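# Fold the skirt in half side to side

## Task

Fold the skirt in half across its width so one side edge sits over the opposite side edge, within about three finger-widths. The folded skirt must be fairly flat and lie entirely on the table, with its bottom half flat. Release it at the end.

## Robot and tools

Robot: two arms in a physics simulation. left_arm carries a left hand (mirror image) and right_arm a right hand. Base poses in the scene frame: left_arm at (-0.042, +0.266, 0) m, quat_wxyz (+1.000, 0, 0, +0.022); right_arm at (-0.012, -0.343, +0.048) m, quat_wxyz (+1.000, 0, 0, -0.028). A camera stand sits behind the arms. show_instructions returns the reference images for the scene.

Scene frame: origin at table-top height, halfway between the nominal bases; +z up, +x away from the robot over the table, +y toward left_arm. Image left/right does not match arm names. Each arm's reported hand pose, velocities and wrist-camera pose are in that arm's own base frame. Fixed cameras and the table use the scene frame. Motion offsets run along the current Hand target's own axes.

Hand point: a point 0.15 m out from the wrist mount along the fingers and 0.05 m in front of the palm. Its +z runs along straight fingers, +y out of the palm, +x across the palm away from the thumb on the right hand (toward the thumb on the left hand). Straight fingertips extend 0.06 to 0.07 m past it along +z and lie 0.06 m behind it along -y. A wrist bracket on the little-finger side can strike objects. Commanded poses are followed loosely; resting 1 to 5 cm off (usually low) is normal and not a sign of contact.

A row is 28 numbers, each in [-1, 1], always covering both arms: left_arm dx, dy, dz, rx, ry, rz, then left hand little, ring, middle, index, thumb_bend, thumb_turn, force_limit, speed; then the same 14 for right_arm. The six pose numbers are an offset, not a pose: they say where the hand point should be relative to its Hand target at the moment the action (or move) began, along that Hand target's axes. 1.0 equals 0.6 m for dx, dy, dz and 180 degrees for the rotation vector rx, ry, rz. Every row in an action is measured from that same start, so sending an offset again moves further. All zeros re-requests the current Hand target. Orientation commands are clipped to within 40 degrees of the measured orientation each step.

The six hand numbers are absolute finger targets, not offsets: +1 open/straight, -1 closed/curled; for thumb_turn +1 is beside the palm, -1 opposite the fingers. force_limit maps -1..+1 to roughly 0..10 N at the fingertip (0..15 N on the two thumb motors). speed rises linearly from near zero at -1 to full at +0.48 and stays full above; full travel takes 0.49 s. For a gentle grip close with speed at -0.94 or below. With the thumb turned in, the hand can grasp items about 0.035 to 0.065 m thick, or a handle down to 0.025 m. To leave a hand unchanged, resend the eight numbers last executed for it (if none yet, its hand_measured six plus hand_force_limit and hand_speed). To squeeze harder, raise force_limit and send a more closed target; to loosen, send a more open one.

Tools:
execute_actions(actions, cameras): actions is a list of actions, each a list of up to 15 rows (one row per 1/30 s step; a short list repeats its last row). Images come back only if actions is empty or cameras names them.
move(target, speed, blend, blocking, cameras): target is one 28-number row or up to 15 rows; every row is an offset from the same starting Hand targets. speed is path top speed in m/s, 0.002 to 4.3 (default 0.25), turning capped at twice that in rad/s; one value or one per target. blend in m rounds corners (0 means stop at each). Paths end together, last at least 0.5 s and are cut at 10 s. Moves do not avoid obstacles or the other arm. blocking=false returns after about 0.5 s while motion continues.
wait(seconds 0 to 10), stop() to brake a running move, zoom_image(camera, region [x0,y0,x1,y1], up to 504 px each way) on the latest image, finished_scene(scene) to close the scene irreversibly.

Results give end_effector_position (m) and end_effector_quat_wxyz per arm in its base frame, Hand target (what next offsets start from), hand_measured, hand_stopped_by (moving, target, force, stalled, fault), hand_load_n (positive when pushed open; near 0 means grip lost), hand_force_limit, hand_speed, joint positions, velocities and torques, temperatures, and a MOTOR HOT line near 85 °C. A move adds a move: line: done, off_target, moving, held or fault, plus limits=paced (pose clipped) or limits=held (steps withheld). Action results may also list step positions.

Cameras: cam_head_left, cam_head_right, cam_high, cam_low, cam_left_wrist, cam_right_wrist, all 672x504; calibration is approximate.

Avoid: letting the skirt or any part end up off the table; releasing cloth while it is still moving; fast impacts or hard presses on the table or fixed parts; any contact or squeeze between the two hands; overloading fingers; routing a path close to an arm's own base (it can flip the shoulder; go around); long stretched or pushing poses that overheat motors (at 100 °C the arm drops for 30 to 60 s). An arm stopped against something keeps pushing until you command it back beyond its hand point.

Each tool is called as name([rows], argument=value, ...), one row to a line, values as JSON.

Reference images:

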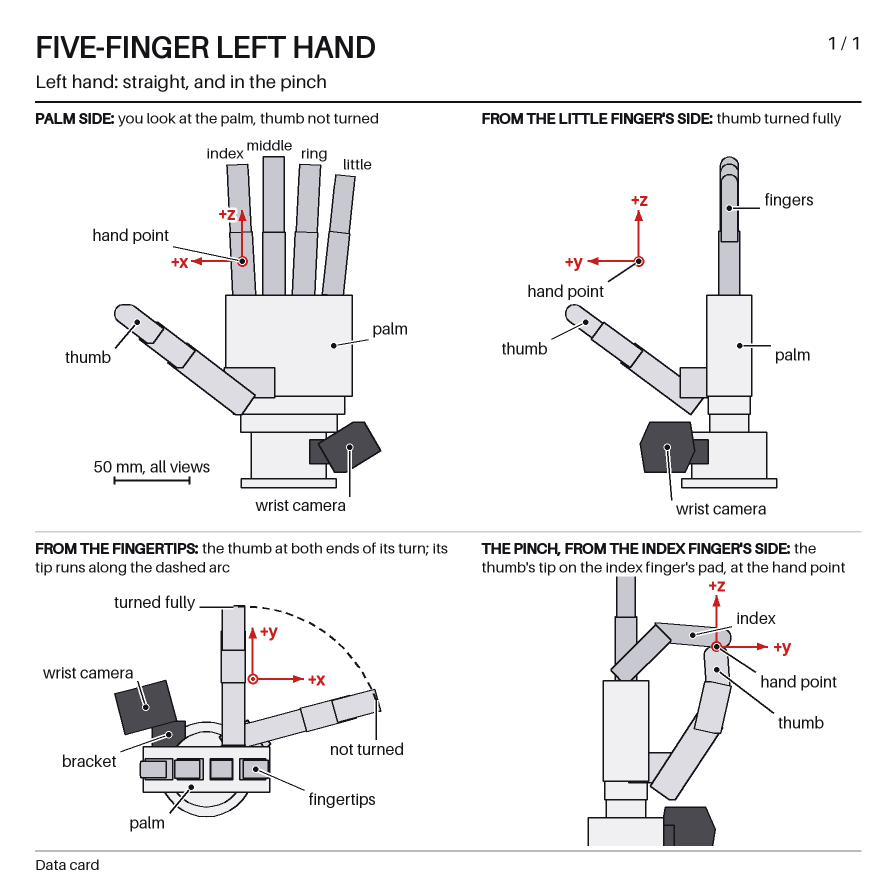

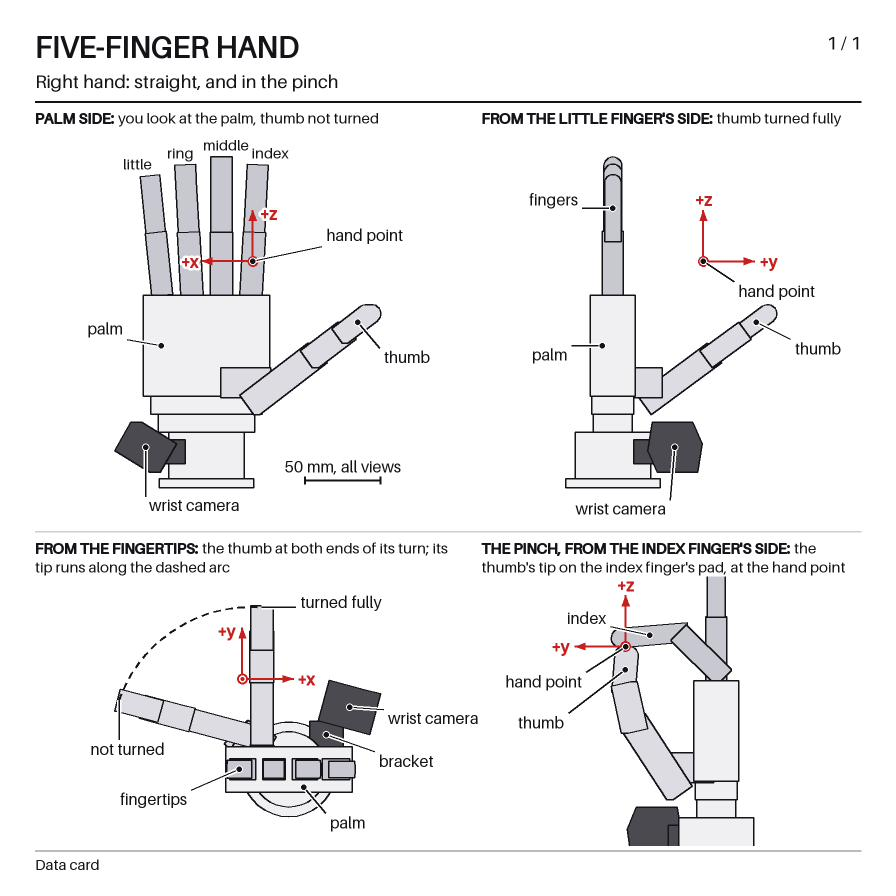

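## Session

execute_actions(actions=[])

zoom_image(camera="cam_high", region=[150, 120, 500, 400])

Scene clock: 0.00 s.
left_arm: end_effector_position=(+0.2627, -0.3481, +0.2395) hand_measured=(+1.000, +1.000, +1.000, +1.000, +1.000, +1.000) hand_load_n=(+0.0, +0.0, +0.0, +0.0, +0.0, +0.0) hand_stopped_by=(target, target, target, target, target, target) hand_force_limit=0.00 hand_speed=-0.80 end_effector_quat_wxyz=(-0.061, +0.918, -0.388, +0.057) | right_arm: end_effector_position=(+0.2467, -0.0242, +0.2416) hand_measured=(+1.000, +1.000, +1.000, +1.000, +1.000, +1.000) hand_load_n=(+0.0, +0.0, +0.0, +0.0, +0.0, +0.0) hand_stopped_by=(target, target, target, target, target, target) hand_force_limit=0.00 hand_speed=-0.80 end_effector_quat_wxyz=(+0.229, +0.766, -0.509, +0.318)
Joint positions: left_arm=[-0.863 1.351 1.345 -1.516 -0.16 -1.63] | right_arm=[0.4 1.087 1.017 -1.541 0.805 0.018]
Joint velocities: within noise
Joint torques (N m): no reading
Motor temperatures (°C): left_arm=[26 31 31 26 28 30] | right_arm=[34 31 32 26 27 27]
Heat: left arm: hottest shoulder 31 °C; right arm: hottest waist 34 °C.
Hand target: left_arm +0.2670, -0.3531, +0.2523; -0.054, +0.918, -0.386, +0.071 | right_arm +0.2518, -0.0221, +0.2484; +0.221, +0.764, -0.512, +0.324
camera_calibration:
cam_left_wrist: T_world_to_cam=[[0.849717, 0.502658, 0.159111, -0.0878413], [0.372581, -0.785994, 0.493353, -0.488903], [0.373049, -0.359929, -0.855153, 0.0997669], [0, 0, 0, 1]] pos_world=[0.219578, -0.304212, 0.340494]
cam_right_wrist: T_world_to_cam=[[-0.804797, -0.563483, 0.186519, 0.144307], [-0.593148, 0.775078, -0.217782, 0.220062], [-0.0218499, -0.285904, -0.958009, 0.340143], [0, 0, 0, 1]] pos_world=[0.2541, 0.00799701, 0.34687]

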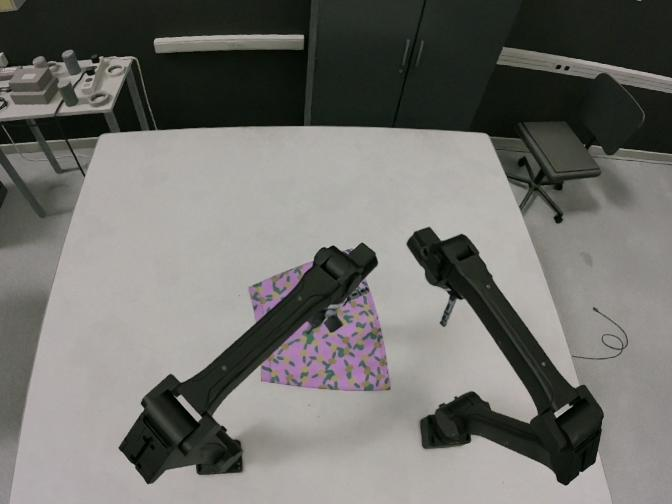

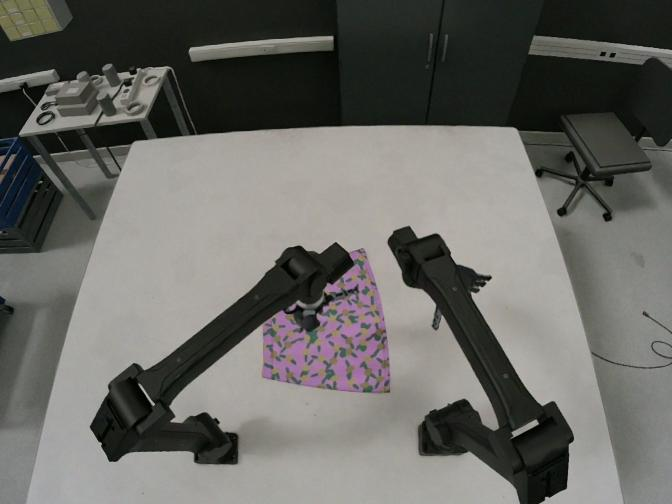

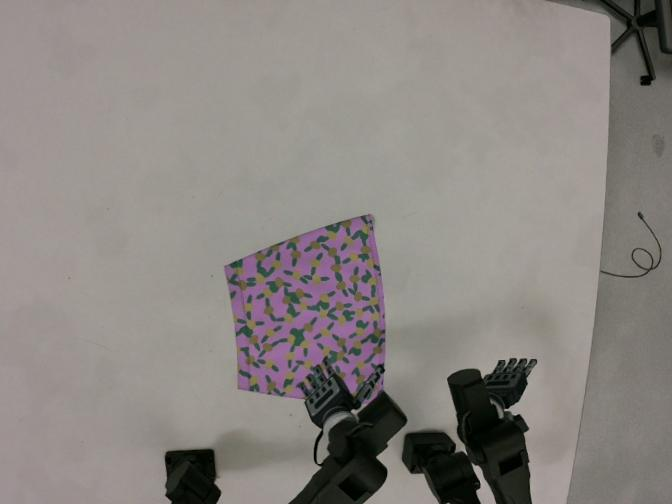

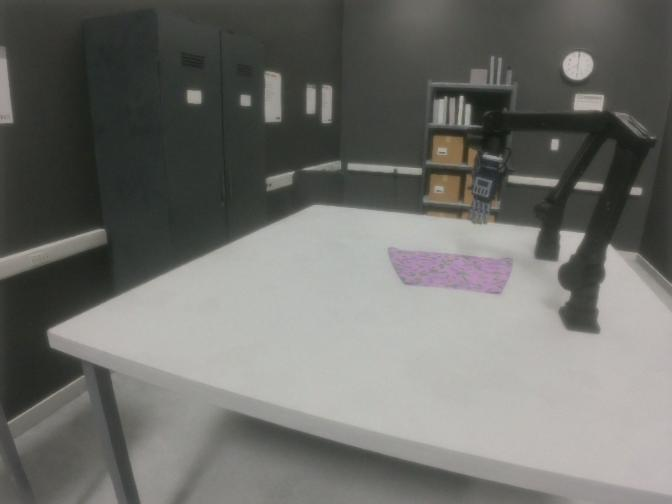

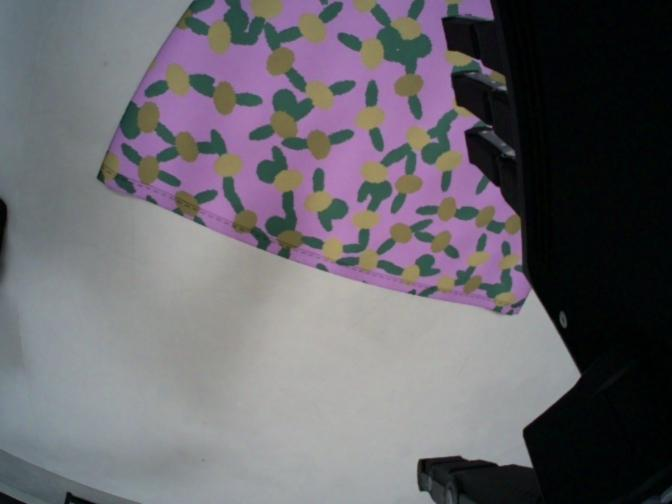

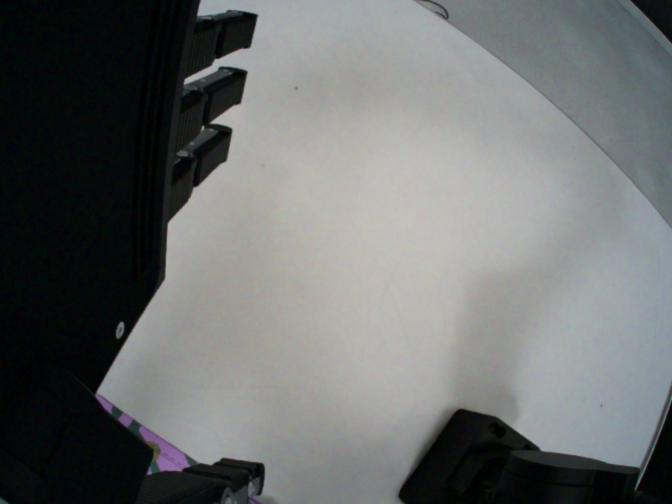

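Scaled by 1.440.

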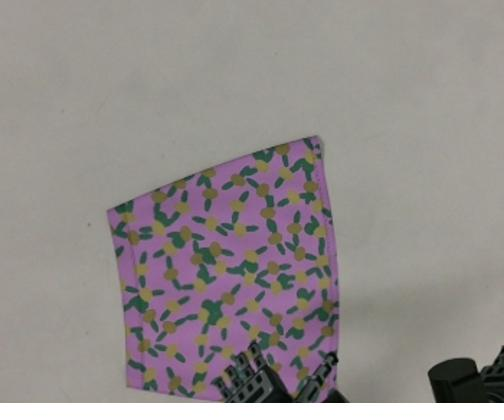

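move(target=[-0.0307,-0.424,0.2836,0.180,0.199,0.390,1,1,0.25,0.25,0.85,-1,0.3,0.4,-0.3737,-0.613,0.0295,0.353,-0.329,-0.084,1,1,0.25,0.25,0.85,-1,0.3,0.4], speed=0.35, cameras=["cam_left_wrist", "cam_right_wrist", "cam_high"])

Scene clock: 4.60 s.
left_arm: end_effector_position=(+0.4579, -0.1597, +0.1257) hand_measured=(+1.000, +1.000, +0.250, +0.250, +0.850, -1.000) hand_load_n=(+0.0, +0.0, +0.0, +0.0, +0.0, +0.0) hand_stopped_by=(target, target, target, target, target, target) hand_force_limit=0.30 hand_speed=0.40 end_effector_quat_wxyz=(+0.198, -0.431, +0.793, -0.382) | right_arm: end_effector_position=(+0.5128, +0.2460, +0.0579) hand_measured=(+1.000, +1.000, +0.250, +0.250, +0.850, -1.000) hand_load_n=(+0.0, -0.5, -0.5, +0.0, +0.0, +0.0) hand_stopped_by=(target, target, target, target, target, target) hand_force_limit=0.30 hand_speed=0.40 end_effector_quat_wxyz=(-0.414, +0.877, -0.230, +0.084)
Joint positions: left_arm=[-0.18 1.313 0.85 -0.262 0.318 0.25] | right_arm=[0.26 1.722 1.144 -0.329 -0.617 -0.58]
Joint torques (N m): left_arm=[2.2 -7.18 6.26 2.81 0.22 0.24] | right_arm=[0.44 -11.16 11.86 1.88 -0.45 -0.16]
Heat: left arm: hottest shoulder 32 °C; right arm: hottest waist 34 °C.
Hand target: left_arm +0.4619, -0.1554, +0.1223; +0.206, -0.426, +0.793, -0.383 | right_arm +0.5376, +0.2484, +0.0724; -0.425, +0.872, -0.218, +0.106
Off the commanded pose: left_arm 0.007 m, 1 deg | right_arm 0.029 m, 3 deg.
move: off_target (right_arm)
camera_calibration:
cam_left_wrist: T_world_to_cam=[[0.391666, -0.527034, 0.75421, -0.359852], [-0.887288, -0.433318, 0.157976, 0.317971], [0.243554, -0.731075, -0.637346, -0.0298978], [0, 0, 0, 1]] pos_world=[0.430355, -0.0737293, 0.202117]
cam_right_wrist: T_world_to_cam=[[-0.0707319, -0.624366, -0.777923, 0.239408], [-0.976983, -0.11398, 0.180313, 0.520893], [-0.201249, 0.772771, -0.601933, 0.0581047], [0, 0, 0, 1]] pos_world=[0.537531, 0.163948, 0.127293]
Images, in order (width x height): cam_high 672x504, cam_left_wrist 672x504, cam_right_wrist 672x504.

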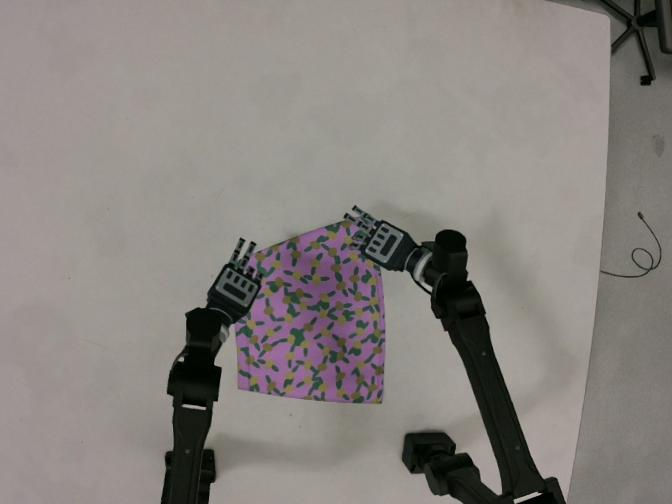

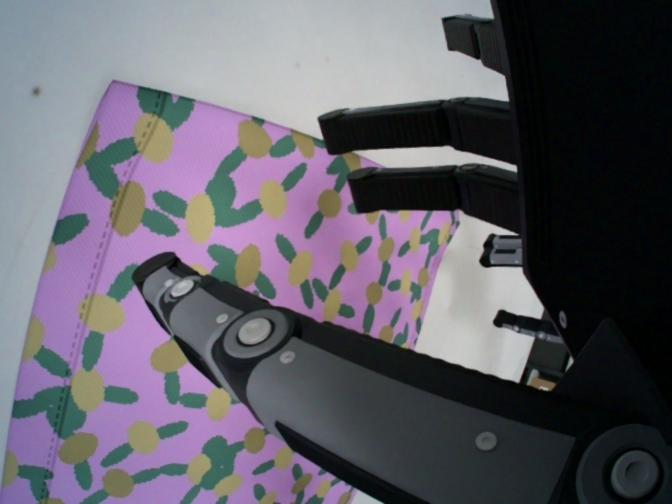

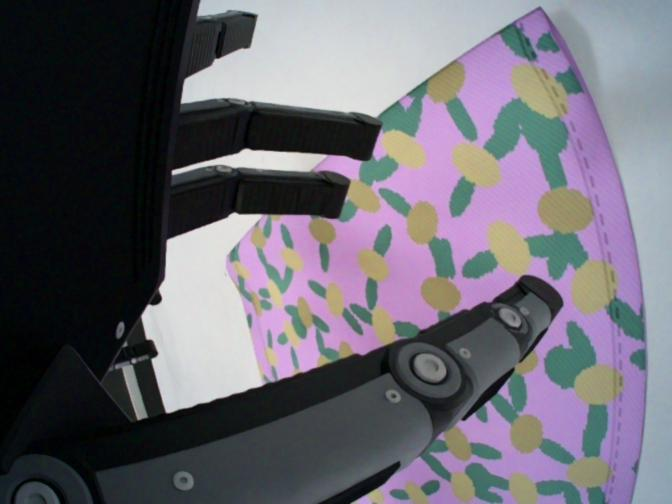

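move(target=[-0.0137,0.1645,0.1018,0,0,0,1,1,0.25,0.25,0.85,-1,0.3,-0.8,-0.0003,0.1783,0.1085,0,0,0,1,1,0.25,0.25,0.85,-1,0.3,-0.8], speed=0.12, cameras=["cam_left_wrist", "cam_right_wrist"])

Scene clock: 6.70 s.
left_arm: end_effector_position=(+0.4629, -0.1495, +0.0295) hand_measured=(+1.000, +1.000, +0.250, +0.250, +0.850, -1.000) hand_load_n=(+0.0, +0.0, -1.0, +0.0, +0.0, +0.0) hand_stopped_by=(target, target, target, target, target, target) hand_force_limit=0.30 hand_speed=-0.80 end_effector_quat_wxyz=(+0.214, -0.421, +0.786, -0.398) | right_arm: end_effector_position=(+0.5414, +0.2461, -0.0165) hand_measured=(+1.000, +1.000, +0.250, +0.250, +0.850, -1.000) hand_load_n=(+0.0, +0.0, -1.0, +0.0, +0.0, +0.0) hand_stopped_by=(target, target, target, target, target, target) hand_force_limit=0.30 hand_speed=-0.80 end_effector_quat_wxyz=(-0.443, +0.864, -0.206, +0.123)
Joint positions: left_arm=[-0.148 1.491 0.692 0.119 0.35 0.271] | right_arm=[0.242 1.88 1.09 -0.015 -0.643 -0.594]
Joint torques (N m): left_arm=[2.37 -6.18 4.11 2.25 0.04 0.3] | right_arm=[0.32 -9.29 5.14 1.59 0.11 -0.2]
Heat: left arm: hottest shoulder 32 °C; right arm: hottest waist 34 °C.
Hand target: left_arm +0.4553, -0.1412, +0.0072; +0.206, -0.426, +0.793, -0.383 | right_arm +0.5305, +0.2356, -0.0521; -0.425, +0.872, -0.218, +0.106
Off the commanded pose: left_arm 0.025 m, 2 deg | right_arm 0.039 m, 3 deg.
move: off_target (left_arm, right_arm)
camera_calibration:
cam_left_wrist: T_world_to_cam=[[0.351496, -0.518085, 0.779768, -0.26471], [-0.896257, -0.426888, 0.120378, 0.348265], [0.270507, -0.741185, -0.614386, -0.0996324], [0, 0, 0, 1]] pos_world=[0.432131, -0.0623181, 0.103276]
cam_right_wrist: T_world_to_cam=[[0.0156262, -0.593624, -0.804591, 0.12881], [-0.98926, -0.12614, 0.0738529, 0.57015], [-0.145332, 0.794795, -0.589219, -0.0164276], [0, 0, 0, 1]] pos_world=[0.559626, 0.16144, 0.0518529]
Images, in order (width x height): cam_left_wrist 672x504, cam_right_wrist 672x504.

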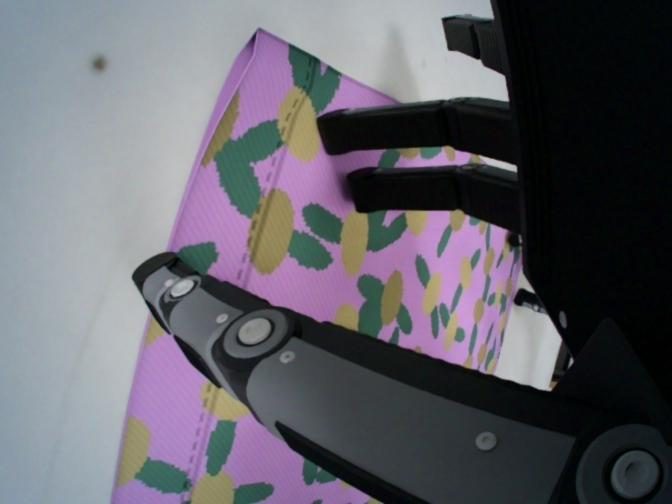

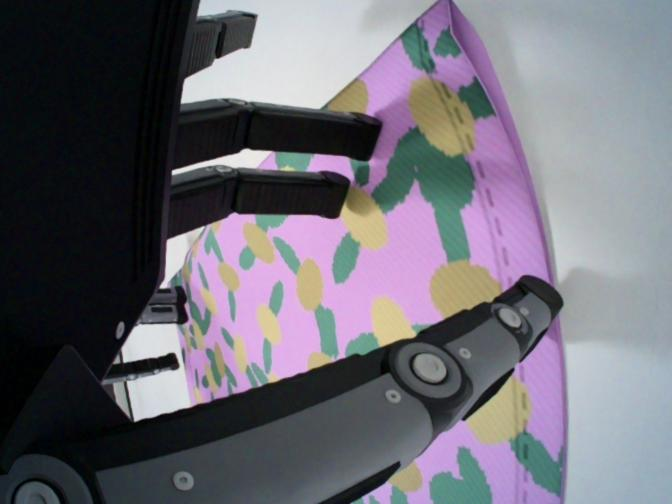

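move([
  [0,-0.0652,-0.0519,0,0,0,1,1,0.25,0.25,0.85,-1,0.3,-0.8,0,-0.0657,-0.0513,0,0,0,1,1,0.25,0.25,0.85,-1,0.3,-0.8],
  [-0.004,-0.0935,-0.0163,0,0,0,1,1,0.25,0.25,0.85,-1,0.3,-0.8,0.0105,-0.0935,-0.0157,0,0,0,1,1,0.25,0.25,0.85,-1,0.3,-0.8],
  [-0.004,-0.0257,0.0375,0,0,0,1,1,0.25,0.25,0.85,-1,0.3,-0.8,0.0105,-0.0278,0.0357,0,0,0,1,1,0.25,0.25,0.85,-1,0.3,-0.8],
], speed=0.12, cameras=["cam_left_wrist", "cam_right_wrist", "cam_high"])

Scene clock: 10.47 s.
left_arm: end_effector_position=(+0.4844, -0.1512, +0.0288) hand_measured=(+1.000, +1.000, +0.250, +0.250, +0.850, -1.000) hand_load_n=(+0.0, +0.0, -1.5, +0.0, +0.0, +0.0) hand_stopped_by=(target, target, target, target, target, target) hand_force_limit=0.30 hand_speed=-0.80 end_effector_quat_wxyz=(+0.222, -0.420, +0.785, -0.397) | right_arm: end_effector_position=(+0.5524, +0.2555, -0.0170) hand_measured=(+1.000, +1.000, +0.250, +0.250, +0.850, -1.000) hand_load_n=(+0.0, +0.0, -1.5, +0.0, +0.0, +0.0) hand_stopped_by=(target, target, target, target, target, target) hand_force_limit=0.30 hand_speed=-0.80 end_effector_quat_wxyz=(-0.442, +0.864, -0.206, +0.125)
Joint positions: left_arm=[-0.15 1.539 0.742 0.127 0.336 0.274] | right_arm=[0.255 1.904 1.128 -0.02 -0.629 -0.584]
Joint torques (N m): left_arm=[0.62 -5.95 5.41 1.98 -0.11 0.11] | right_arm=[1.55 -8.47 7.92 1.26 0.35 -0.06]
Heat: left arm: hottest shoulder 32 °C; right arm: hottest waist 34 °C.
Hand target: left_arm +0.4792, -0.1541, +0.0051; +0.206, -0.426, +0.794, -0.383 | right_arm +0.5489, +0.2566, -0.0520; -0.425, +0.872, -0.218, +0.106
Off the commanded pose: left_arm 0.024 m, 3 deg | right_arm 0.035 m, 3 deg.
move: off_target (left_arm, right_arm)
camera_calibration:
cam_left_wrist: T_world_to_cam=[[0.344733, -0.523098, 0.77944, -0.27001], [-0.894943, -0.43371, 0.104747, 0.365684], [0.283258, -0.733665, -0.617657, -0.112157], [0, 0, 0, 1]] pos_world=[0.452117, -0.0649271, 0.102878]
cam_right_wrist: T_world_to_cam=[[0.017346, -0.596543, -0.802393, 0.133632], [-0.989771, -0.123904, 0.07072, 0.581961], [-0.141607, 0.792959, -0.59259, -0.0243473], [0, 0, 0, 1]] pos_world=[0.570242, 0.171131, 0.0516414]
Images, in order (width x height): cam_high 672x504, cam_left_wrist 672x504, cam_right_wrist 672x504.

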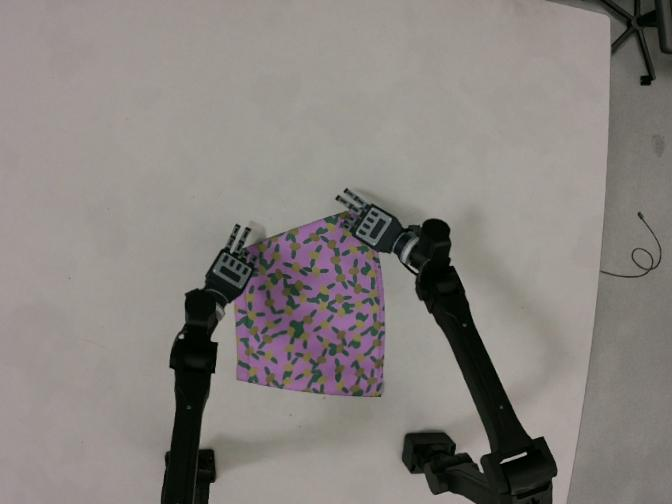

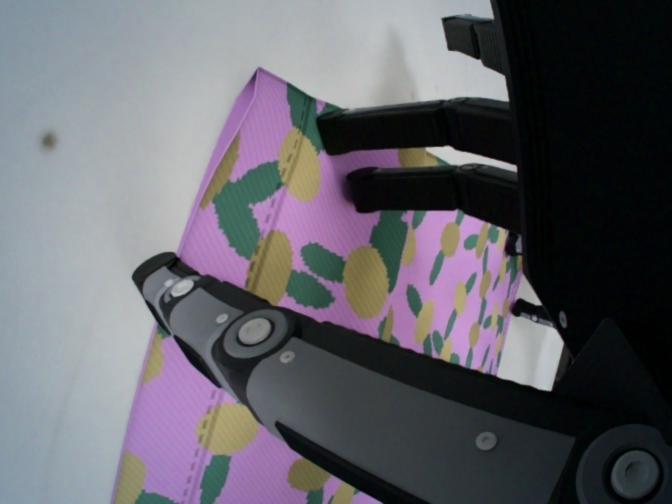

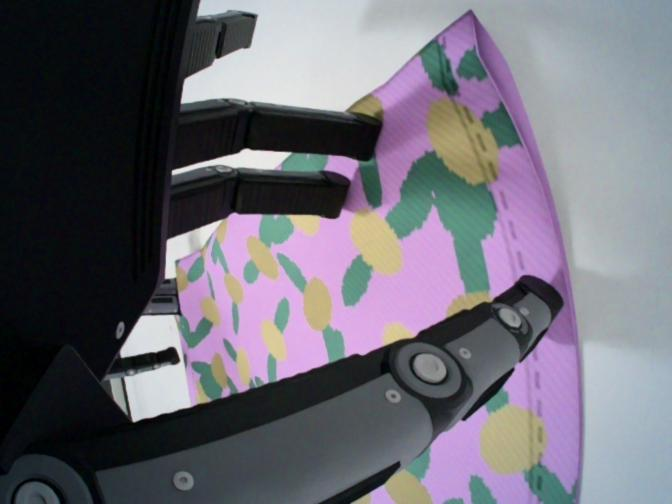

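move([
  [0,-0.0652,-0.0519,0,0,0,1,1,0.25,0.25,0.85,-1,0.3,-0.8,0,-0.0657,-0.0513,0,0,0,1,1,0.25,0.25,0.85,-1,0.3,-0.8],
  [0.02,-0.0977,-0.011,0,0,0,1,1,0.25,0.25,0.85,-1,0.3,-0.8,-0.02,-0.0813,-0.0313,0,0,0,1,1,0.25,0.25,0.85,-1,0.3,-0.8],
  [0.02,-0.0287,0.044,0,0,0,1,1,0.25,0.25,0.85,-1,0.3,-0.8,-0.02,-0.0157,0.02,0,0,0,1,1,0.25,0.25,0.85,-1,0.3,-0.8],
], speed=0.12, cameras=["cam_left_wrist", "cam_right_wrist"])

Scene clock: 13.97 s.
left_arm: end_effector_position=(+0.5031, -0.1795, +0.0288) hand_measured=(+1.000, +1.000, +0.250, +0.250, +0.850, -1.000) hand_load_n=(+0.0, -0.5, -2.0, +0.0, +0.0, +0.0) hand_stopped_by=(target, target, target, target, target, target) hand_force_limit=0.30 hand_speed=-0.80 end_effector_quat_wxyz=(+0.225, -0.415, +0.787, -0.398) | right_arm: end_effector_position=(+0.5532, +0.2744, -0.0167) hand_measured=(+1.000, +1.000, +0.250, +0.250, +0.850, -1.000) hand_load_n=(+0.0, +0.0, -1.5, +0.0, +0.0, +0.0) hand_stopped_by=(target, target, target, target, target, target) hand_force_limit=0.30 hand_speed=-0.80 end_effector_quat_wxyz=(-0.442, +0.864, -0.206, +0.127)
Joint positions: left_arm=[-0.209 1.591 0.802 0.136 0.293 0.246] | right_arm=[0.29 1.913 1.141 -0.004 -0.602 -0.554]
Joint torques (N m): left_arm=[0.97 -6.18 5.71 1.85 -0.12 0.01] | right_arm=[1.55 -9.05 7.17 1.35 0.23 -0.04]
Heat: left arm: hottest elbow 33 °C; right arm: hottest waist 34 °C.
Hand target: left_arm +0.4987, -0.1813, +0.0022; +0.206, -0.426, +0.793, -0.383 | right_arm +0.5455, +0.2758, -0.0520; -0.425, +0.872, -0.218, +0.106
Off the commanded pose: left_arm 0.027 m, 3 deg | right_arm 0.036 m, 3 deg.
move: off_target (left_arm, right_arm)
camera_calibration:
cam_left_wrist: T_world_to_cam=[[0.332833, -0.528854, 0.780728, -0.286436], [-0.899718, -0.426012, 0.0949848, 0.3742], [0.282366, -0.734049, -0.61761, -0.137804], [0, 0, 0, 1]] pos_world=[0.470921, -0.0932239, 0.102976]
cam_right_wrist: T_world_to_cam=[[0.0185405, -0.597438, -0.801701, 0.144749], [-0.990274, -0.121557, 0.067684, 0.584678], [-0.137889, 0.792649, -0.593881, -0.0409715], [0, 0, 0, 1]] pos_world=[0.570658, 0.190026, 0.0521403]
Images, in order (width x height): cam_left_wrist 672x504, cam_right_wrist 672x504.

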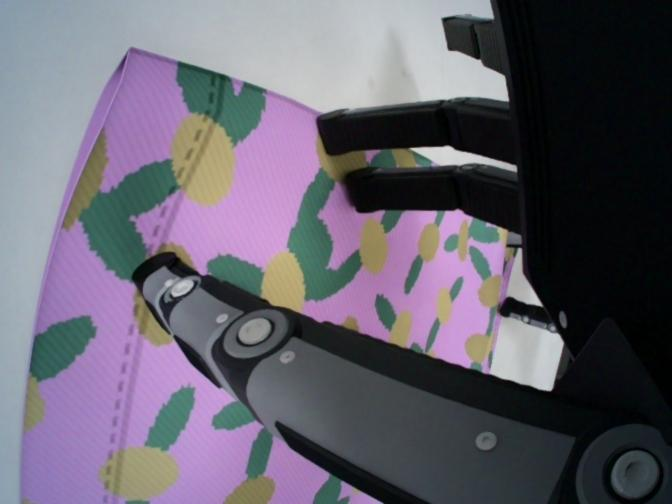

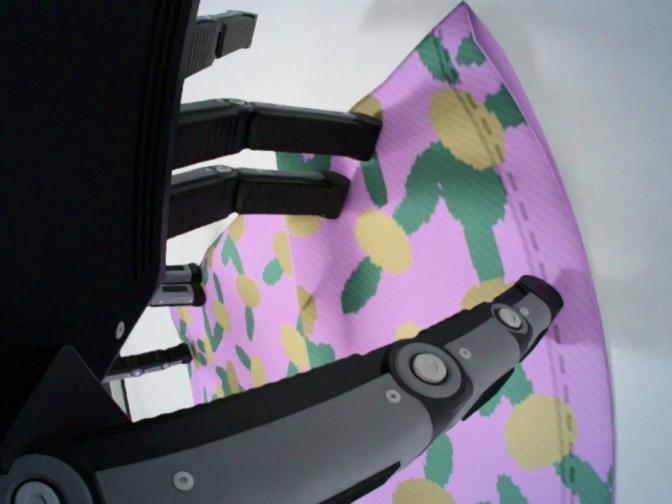

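execute_actions([
  [[0,0.0018,0.001,0.0139,0,0,1,1,0.17,0.17,0.7,-1,0.3,-0.8,0,0.0018,0.001,0.0139,0,0,1,1,0.17,0.17,0.7,-1,0.3,-0.8]],
  [[0,0.0018,0.001,0.0278,0,0,1,1,0.1,0.1,0.55,-1,0.3,-0.8,0,0.0018,0.001,0.0278,0,0,1,1,0.1,0.1,0.55,-1,0.3,-0.8]],
], cameras=["cam_left_wrist", "cam_right_wrist"])

Scene clock: 15.50 s.
left_arm: end_effector_position=(+0.5088, -0.1864, +0.0263) hand_measured=(+1.000, +1.000, +0.100, +0.100, +0.550, -1.000) hand_load_n=(+0.0, +0.0, -1.0, +0.0, +0.0, +0.0) hand_stopped_by=(target, target, target, target, target, target) hand_force_limit=0.30 hand_speed=-0.80 end_effector_quat_wxyz=(+0.252, -0.394, +0.763, -0.447) | right_arm: end_effector_position=(+0.5584, +0.2818, -0.0197) hand_measured=(+1.000, +1.000, +0.100, +0.100, +0.550, -1.000) hand_load_n=(+0.0, +0.0, -0.5, +0.0, +0.0, +0.0) hand_stopped_by=(target, target, target, target, target, target) hand_force_limit=0.30 hand_speed=-0.80 end_effector_quat_wxyz=(-0.495, +0.835, -0.191, +0.143)
Joint positions: left_arm=[-0.204 1.621 0.735 0.361 0.33 0.221] | right_arm=[0.274 1.943 1.089 0.208 -0.679 -0.498]
Joint torques (N m): left_arm=[2.02 -7.18 3.73 2.33 0.09 -0.03] | right_arm=[0.62 -9.93 4.97 1.58 -0.08 -0.01]
Heat: left arm: hottest elbow 33 °C; right arm: hottest waist 34 °C.
Hand target: left_arm +0.4985, -0.1813, -0.0002; +0.233, -0.412, +0.767, -0.434 | right_arm +0.5454, +0.2753, -0.0545; -0.482, +0.842, -0.210, +0.120
Off the commanded pose: left_arm 0.029 m, 3 deg | right_arm 0.038 m, 4 deg.
Step readings (end_effector_position of left_arm | right_arm):
0: (+0.5031, -0.1795, +0.0286) | (+0.5532, +0.2744, -0.0167)
1: (+0.5032, -0.1795, +0.0288) | (+0.5534, +0.2746, -0.0165)
2: (+0.5040, -0.1799, +0.0292) | (+0.5540, +0.2751, -0.0164)
4: (+0.5066, -0.1813, +0.0289) | (+0.5558, +0.2776, -0.0169)
8: (+0.5105, -0.1833, +0.0285) | (+0.5586, +0.2804, -0.0172)
15: (+0.5105, -0.1834, +0.0284) | (+0.5601, +0.2812, -0.0173)
16: (+0.5105, -0.1835, +0.0285) | (+0.5596, +0.2815, -0.0175)
17: (+0.5103, -0.1840, +0.0282) | (+0.5592, +0.2825, -0.0173)
19: (+0.5097, -0.1859, +0.0275) | (+0.5583, +0.2839, -0.0183)
23: (+0.5086, -0.1861, +0.0274) | (+0.5576, +0.2829, -0.0184)
30: (+0.5085, -0.1862, +0.0267) | (+0.5581, +0.2818, -0.0191)
camera_calibration:
cam_left_wrist: T_world_to_cam=[[0.236832, -0.480284, 0.844534, -0.233767], [-0.91148, -0.410755, 0.022011, 0.387369], [0.336325, -0.774989, -0.53505, -0.183258], [0, 0, 0, 1]] pos_world=[0.470077, -0.0951835, 0.0908455]
cam_right_wrist: T_world_to_cam=[[0.0845099, -0.506751, -0.85794, 0.083213], [-0.990278, -0.138188, -0.0159232, 0.59395], [-0.110488, 0.850945, -0.513503, -0.078019], [0, 0, 0, 1]] pos_world=[0.572523, 0.190635, 0.0407864]
Images, in order (width x height): cam_left_wrist 672x504, cam_right_wrist 672x504.

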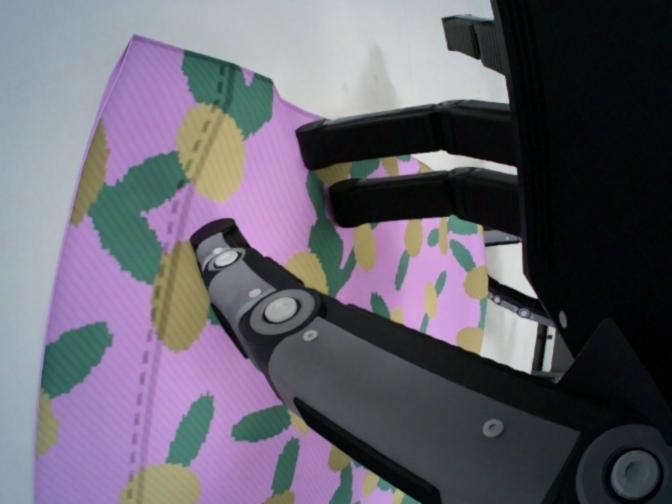

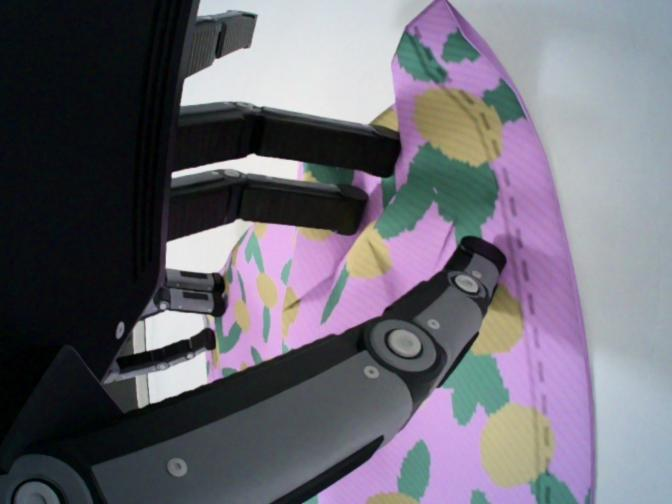

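execute_actions([
  [[0,0.008,0.004,0.033,0,0,1,1,0.0,0.0,0.42,-1,0.3,-0.8,0,0.0035,0.002,0.02,0,0,1,1,0.0,0.0,0.42,-1,0.3,-0.8]],
], cameras=["cam_left_wrist", "cam_right_wrist"])

Scene clock: 16.47 s.
left_arm: end_effector_position=(+0.5098, -0.1874, +0.0243) hand_measured=(+1.000, +1.000, +0.000, +0.000, +0.420, -1.000) hand_load_n=(+0.0, +0.0, +0.0, +0.0, -2.5, -1.0) hand_stopped_by=(target, target, target, target, target, target) hand_force_limit=0.30 hand_speed=-0.80 end_effector_quat_wxyz=(+0.274, -0.379, +0.736, -0.489) | right_arm: end_effector_position=(+0.5587, +0.2827, -0.0214) hand_measured=(+1.000, +1.000, +0.000, +0.000, +0.420, -1.000) hand_load_n=(+0.0, +0.0, -1.5, +0.0, +0.0, +0.0) hand_stopped_by=(target, target, target, target, target, target) hand_force_limit=0.30 hand_speed=-0.80 end_effector_quat_wxyz=(-0.522, +0.819, -0.185, +0.150)
Joint positions: left_arm=[-0.191 1.66 0.673 0.577 0.364 0.189] | right_arm=[0.263 1.961 1.059 0.326 -0.719 -0.462]
Joint torques (N m): left_arm=[2.2 -6.77 3.17 2.25 0.03 0.01] | right_arm=[0.62 -9.76 4.7 1.54 -0.04 0.03]
Heat: left arm: hottest elbow 33 °C; right arm: hottest waist 34 °C.
Hand target: left_arm +0.4982, -0.1809, -0.0056; +0.254, -0.399, +0.743, -0.473 | right_arm +0.5454, +0.2753, -0.0569; -0.508, +0.827, -0.206, +0.127
Off the commanded pose: left_arm 0.033 m, 4 deg | right_arm 0.039 m, 4 deg.
Step readings (end_effector_position of left_arm | right_arm):
0: (+0.5089, -0.1864, +0.0264) | (+0.5584, +0.2819, -0.0196)
1: (+0.5087, -0.1863, +0.0262) | (+0.5583, +0.2820, -0.0195)
2: (+0.5087, -0.1869, +0.0262) | (+0.5580, +0.2827, -0.0195)
4: (+0.5085, -0.1878, +0.0260) | (+0.5579, +0.2836, -0.0198)
8: (+0.5081, -0.1868, +0.0259) | (+0.5582, +0.2825, -0.0204)
15: (+0.5096, -0.1874, +0.0245) | (+0.5584, +0.2827, -0.0214)
camera_calibration:
cam_left_wrist: T_world_to_cam=[[0.154375, -0.427072, 0.890942, -0.181941], [-0.911935, -0.408585, -0.037842, 0.390082], [0.380187, -0.806639, -0.452538, -0.215756], [0, 0, 0, 1]] pos_world=[0.465844, -0.0923579, 0.0792219]
cam_right_wrist: T_world_to_cam=[[0.11556, -0.457563, -0.881636, 0.0503598], [-0.988353, -0.141445, -0.056139, 0.59325], [-0.0990158, 0.877855, -0.468579, -0.0926836], [0, 0, 0, 1]] pos_world=[0.571344, 0.188318, 0.0342739]
Images, in order (width x height): cam_left_wrist 672x504, cam_right_wrist 672x504.

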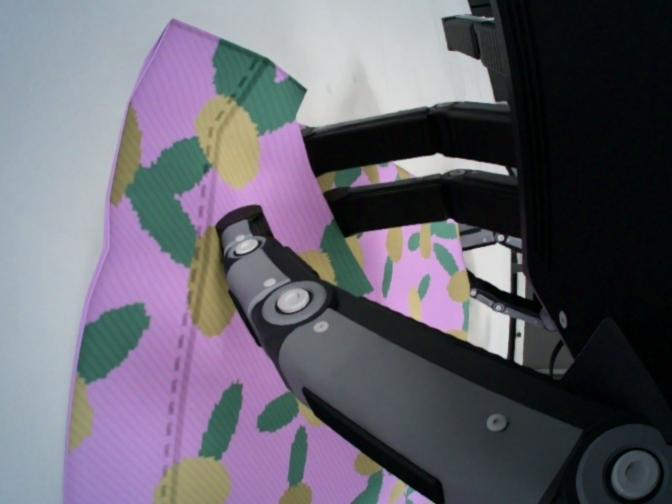

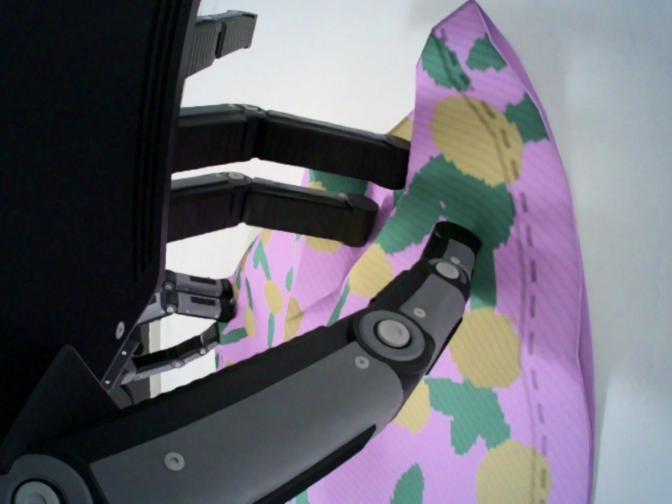

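execute_actions([
  [[0,0.0018,0.001,-0.003,0,0,1,1,-0.1,-0.1,0.36,-1,0.3,-0.8,0,0.0035,0.002,0.0056,0,0,1,1,-0.1,-0.1,0.36,-1,0.3,-0.8]],
], cameras=["cam_left_wrist", "cam_right_wrist"])

Scene clock: 17.33 s.
left_arm: end_effector_position=(+0.5095, -0.1873, +0.0229) hand_measured=(+1.000, +1.000, -0.100, -0.100, +0.360, -1.000) hand_load_n=(+0.0, +0.0, +1.0, -0.5, +0.0, +0.0) hand_stopped_by=(target, target, target, target, target, target) hand_force_limit=0.30 hand_speed=-0.80 end_effector_quat_wxyz=(+0.273, -0.380, +0.737, -0.488) | right_arm: end_effector_position=(+0.5608, +0.2846, -0.0225) hand_measured=(+1.000, +1.000, -0.100, -0.100, +0.360, -1.000) hand_load_n=(+0.0, +0.0, +0.5, +0.0, +0.5, +0.0) hand_stopped_by=(target, target, target, target, target, target) hand_force_limit=0.30 hand_speed=-0.80 end_effector_quat_wxyz=(-0.530, +0.814, -0.180, +0.155)
Joint positions: left_arm=[-0.191 1.662 0.673 0.577 0.364 0.189] | right_arm=[0.262 1.973 1.055 0.368 -0.728 -0.454]
Joint torques (N m): left_arm=[2.08 -6.83 3.48 1.72 -0.06 0.03] | right_arm=[0.44 -9.88 4.29 1.44 -0.06 0.03]
Heat: left arm: hottest elbow 33 °C; right arm: hottest waist 34 °C.
Hand target: left_arm +0.4982, -0.1810, -0.0069; +0.252, -0.400, +0.745, -0.469 | right_arm +0.5454, +0.2755, -0.0592; -0.515, +0.822, -0.205, +0.129
Off the commanded pose: left_arm 0.032 m, 4 deg | right_arm 0.041 m, 5 deg.
Step readings (end_effector_position of left_arm | right_arm):
0: (+0.5098, -0.1874, +0.0243) | (+0.5586, +0.2827, -0.0214)
1: (+0.5098, -0.1874, +0.0243) | (+0.5586, +0.2827, -0.0213)
2: (+0.5098, -0.1874, +0.0243) | (+0.5587, +0.2830, -0.0214)
4: (+0.5097, -0.1874, +0.0237) | (+0.5593, +0.2835, -0.0219)
8: (+0.5095, -0.1873, +0.0229) | (+0.5606, +0.2844, -0.0226)
15: (+0.5095, -0.1873, +0.0229) | (+0.5608, +0.2846, -0.0225)
camera_calibration:
cam_left_wrist: T_world_to_cam=[[0.156913, -0.427268, 0.890404, -0.182], [-0.911995, -0.408671, -0.0353861, 0.389683], [0.379002, -0.806492, -0.453793, -0.21556], [0, 0, 0, 1]] pos_world=[0.465645, -0.092358, 0.078024]
cam_right_wrist: T_world_to_cam=[[0.133023, -0.443392, -0.886402, 0.0361277], [-0.98662, -0.144299, -0.0758826, 0.594944], [-0.0942608, 0.884636, -0.456655, -0.0989923], [0, 0, 0, 1]] pos_world=[0.572847, 0.189441, 0.0319643]
Images, in order (width x height): cam_left_wrist 672x504, cam_right_wrist 672x504.

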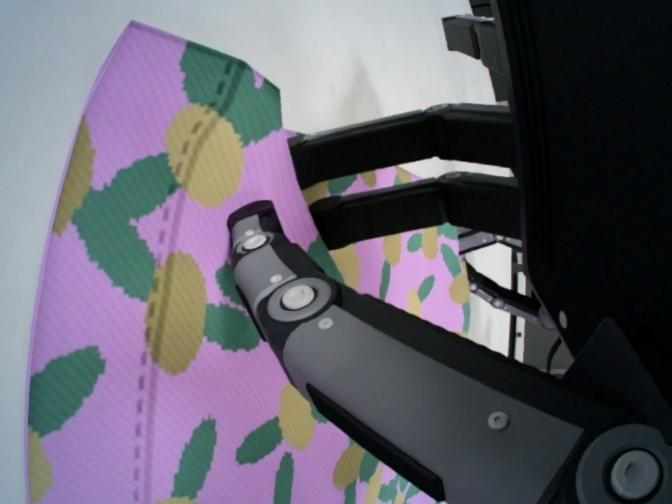

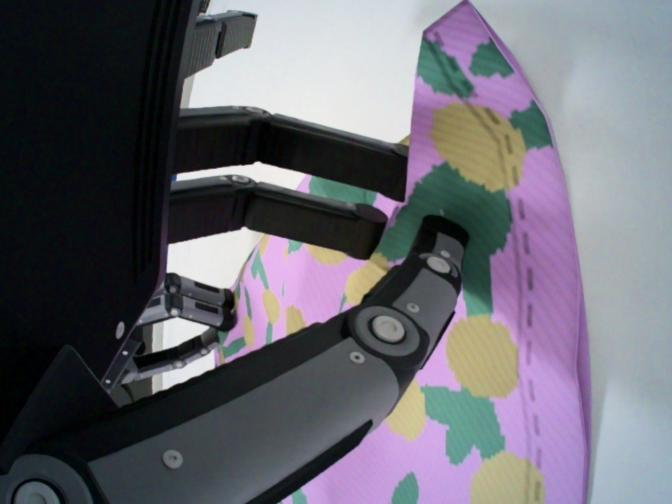

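execute_actions([
  [[0,0,0,0,0,0,1,1,-0.1,-0.1,0.36,-1,0.3,-0.8,0,0.002,0.001,0.0056,0,0,1,1,-0.18,-0.18,0.31,-1,0.3,-0.8]],
], cameras=["cam_right_wrist"])

Scene clock: 20.00 s.
left_arm: end_effector_position=(+0.5095, -0.1873, +0.0229) hand_measured=(+1.000, +1.000, -0.100, -0.100, +0.360, -1.000) hand_load_n=(+0.0, -0.5, +1.0, +0.0, +0.0, +0.0) hand_stopped_by=(target, target, target, target, target, target) hand_force_limit=0.30 hand_speed=-0.80 end_effector_quat_wxyz=(+0.273, -0.380, +0.737, -0.488) | right_arm: end_effector_position=(+0.5603, +0.2860, -0.0236) hand_measured=(+1.000, +1.000, -0.180, -0.180, +0.312, -1.000) hand_load_n=(+0.0, +0.0, +2.0, +0.5, +1.5, +0.0) hand_stopped_by=(target, target, target, target, target, target) hand_force_limit=0.30 hand_speed=-0.80 end_effector_quat_wxyz=(-0.537, +0.809, -0.178, +0.156)
Joint positions: left_arm=[-0.191 1.662 0.673 0.577 0.364 0.189] | right_arm=[0.261 1.98 1.048 0.403 -0.737 -0.441]
Joint torques (N m): left_arm=[2.02 -6.83 3.48 1.72 -0.06 0.03] | right_arm=[0.32 -9.82 4.19 1.5 -0.09 0.02]
Heat: left arm: hottest elbow 33 °C; right arm: hottest waist 34 °C.
Hand target: left_arm +0.4982, -0.1810, -0.0069; +0.252, -0.400, +0.745, -0.469 | right_arm +0.5453, +0.2755, -0.0607; -0.522, +0.818, -0.204, +0.130
Off the commanded pose: left_arm 0.033 m, 4 deg | right_arm 0.041 m, 5 deg.
Step readings (end_effector_position of left_arm | right_arm):
0: (+0.5095, -0.1873, +0.0229) | (+0.5608, +0.2846, -0.0225)
1: (+0.5095, -0.1873, +0.0229) | (+0.5608, +0.2846, -0.0225)
2: (+0.5095, -0.1873, +0.0229) | (+0.5606, +0.2849, -0.0226)
4: (+0.5095, -0.1873, +0.0229) | (+0.5602, +0.2853, -0.0230)
8: (+0.5095, -0.1873, +0.0229) | (+0.5602, +0.2859, -0.0236)
15: (+0.5095, -0.1873, +0.0229) | (+0.5603, +0.2860, -0.0235)
camera_calibration:
cam_right_wrist: T_world_to_cam=[[0.141214, -0.42946, -0.891977, 0.0270906], [-0.985635, -0.145301, -0.0860843, 0.594078], [-0.0926352, 0.89132, -0.443809, -0.103336], [0, 0, 0, 1]] pos_world=[0.572146, 0.19006, 0.0294433]
Images, in order (width x height): cam_right_wrist 672x504.

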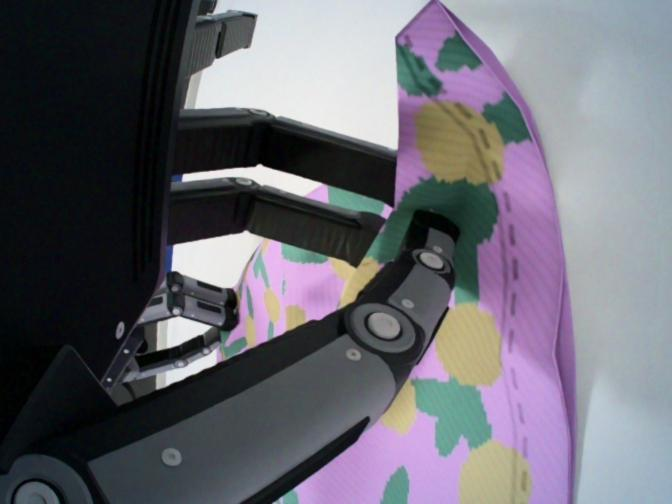

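execute_actions([
  [[0,0,0,0,0,0,1,1,-0.1,-0.1,0.36,-1,0.3,-0.8,0,-0.004,-0.002,-0.003,0,0,1,1,-0.26,-0.26,0.28,-1,0.3,-0.8]],
  [[0,0,0,0,0,0,1,1,-0.1,-0.1,0.36,-1,0.3,-0.8,0,-0.006,-0.002,0,0,0,1,1,-0.6,-0.6,0.28,-1,0.2,-0.85]],
  [[0,0,0,0,0,0,1,1,-0.1,-0.1,0.36,-1,0.3,-0.8,0,-0.006,-0.002,0,0,0,1,1,-0.6,-0.6,0.28,-1,0.2,-0.85]],
], cameras=["cam_right_wrist"])

Scene clock: 21.83 s.
left_arm: end_effector_position=(+0.5095, -0.1873, +0.0229) hand_measured=(+1.000, +1.000, -0.100, -0.100, +0.360, -1.000) hand_load_n=(-0.5, -0.5, +1.0, +0.0, +0.0, +0.0) hand_stopped_by=(target, target, target, target, target, target) hand_force_limit=0.30 hand_speed=-0.80 end_effector_quat_wxyz=(+0.273, -0.380, +0.737, -0.488) | right_arm: end_effector_position=(+0.5585, +0.2850, -0.0250) hand_measured=(+1.000, +1.000, -0.256, -0.312, +0.284, -1.000) hand_load_n=(+0.0, +0.0, +7.5, +6.0, +8.0, -0.5) hand_stopped_by=(target, target, force, force, target, target) hand_force_limit=0.20 hand_speed=-0.85 end_effector_quat_wxyz=(-0.534, +0.811, -0.182, +0.152)
Joint positions: left_arm=[-0.191 1.662 0.673 0.577 0.364 0.189] | right_arm=[0.261 1.979 1.048 0.389 -0.735 -0.441]
Joint torques (N m): left_arm=[2.08 -6.83 3.48 1.73 -0.06 0.03] | right_arm=[0.56 -11.52 4.85 0.43 0.09 -0.01]
Heat: left arm: hottest elbow 33 °C; right arm: hottest waist 34 °C.
Hand target: left_arm +0.4982, -0.1810, -0.0069; +0.252, -0.400, +0.745, -0.469 | right_arm +0.5458, +0.2762, -0.0504; -0.518, +0.820, -0.205, +0.129
Off the commanded pose: left_arm 0.033 m, 4 deg | right_arm 0.030 m, 4 deg.
Step readings (end_effector_position of left_arm | right_arm):
0: (+0.5095, -0.1873, +0.0229) | (+0.5603, +0.2860, -0.0236)
1: (+0.5095, -0.1873, +0.0229) | (+0.5603, +0.2860, -0.0236)
2: (+0.5095, -0.1873, +0.0229) | (+0.5603, +0.2860, -0.0236)
4: (+0.5095, -0.1873, +0.0229) | (+0.5603, +0.2860, -0.0236)
8: (+0.5095, -0.1873, +0.0229) | (+0.5596, +0.2858, -0.0243)
15: (+0.5095, -0.1873, +0.0229) | (+0.5596, +0.2857, -0.0244)
16: (+0.5095, -0.1873, +0.0229) | (+0.5596, +0.2857, -0.0244)
17: (+0.5095, -0.1873, +0.0229) | (+0.5595, +0.2856, -0.0246)
19: (+0.5095, -0.1873, +0.0229) | (+0.5593, +0.2856, -0.0247)
23: (+0.5095, -0.1873, +0.0229) | (+0.5593, +0.2853, -0.0249)
30: (+0.5095, -0.1873, +0.0229) | (+0.5593, +0.2853, -0.0249)
31: (+0.5095, -0.1873, +0.0229) | (+0.5592, +0.2853, -0.0250)
32: (+0.5095, -0.1873, +0.0229) | (+0.5592, +0.2853, -0.0250)
34: (+0.5095, -0.1873, +0.0229) | (+0.5590, +0.2852, -0.0251)
38: (+0.5095, -0.1873, +0.0229) | (+0.5587, +0.2851, -0.0251)
45: (+0.5095, -0.1873, +0.0229) | (+0.5585, +0.2850, -0.0250)
camera_calibration:
cam_right_wrist: T_world_to_cam=[[0.129418, -0.433497, -0.891814, 0.0334107], [-0.986902, -0.143663, -0.0733845, 0.592631], [-0.096309, 0.88963, -0.446411, -0.10075], [0, 0, 0, 1]] pos_world=[0.570842, 0.189253, 0.0283101]
Images, in order (width x height): cam_right_wrist 672x504.

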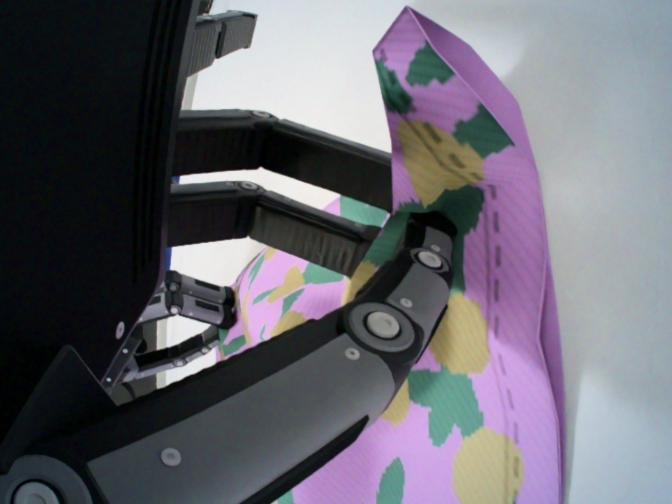

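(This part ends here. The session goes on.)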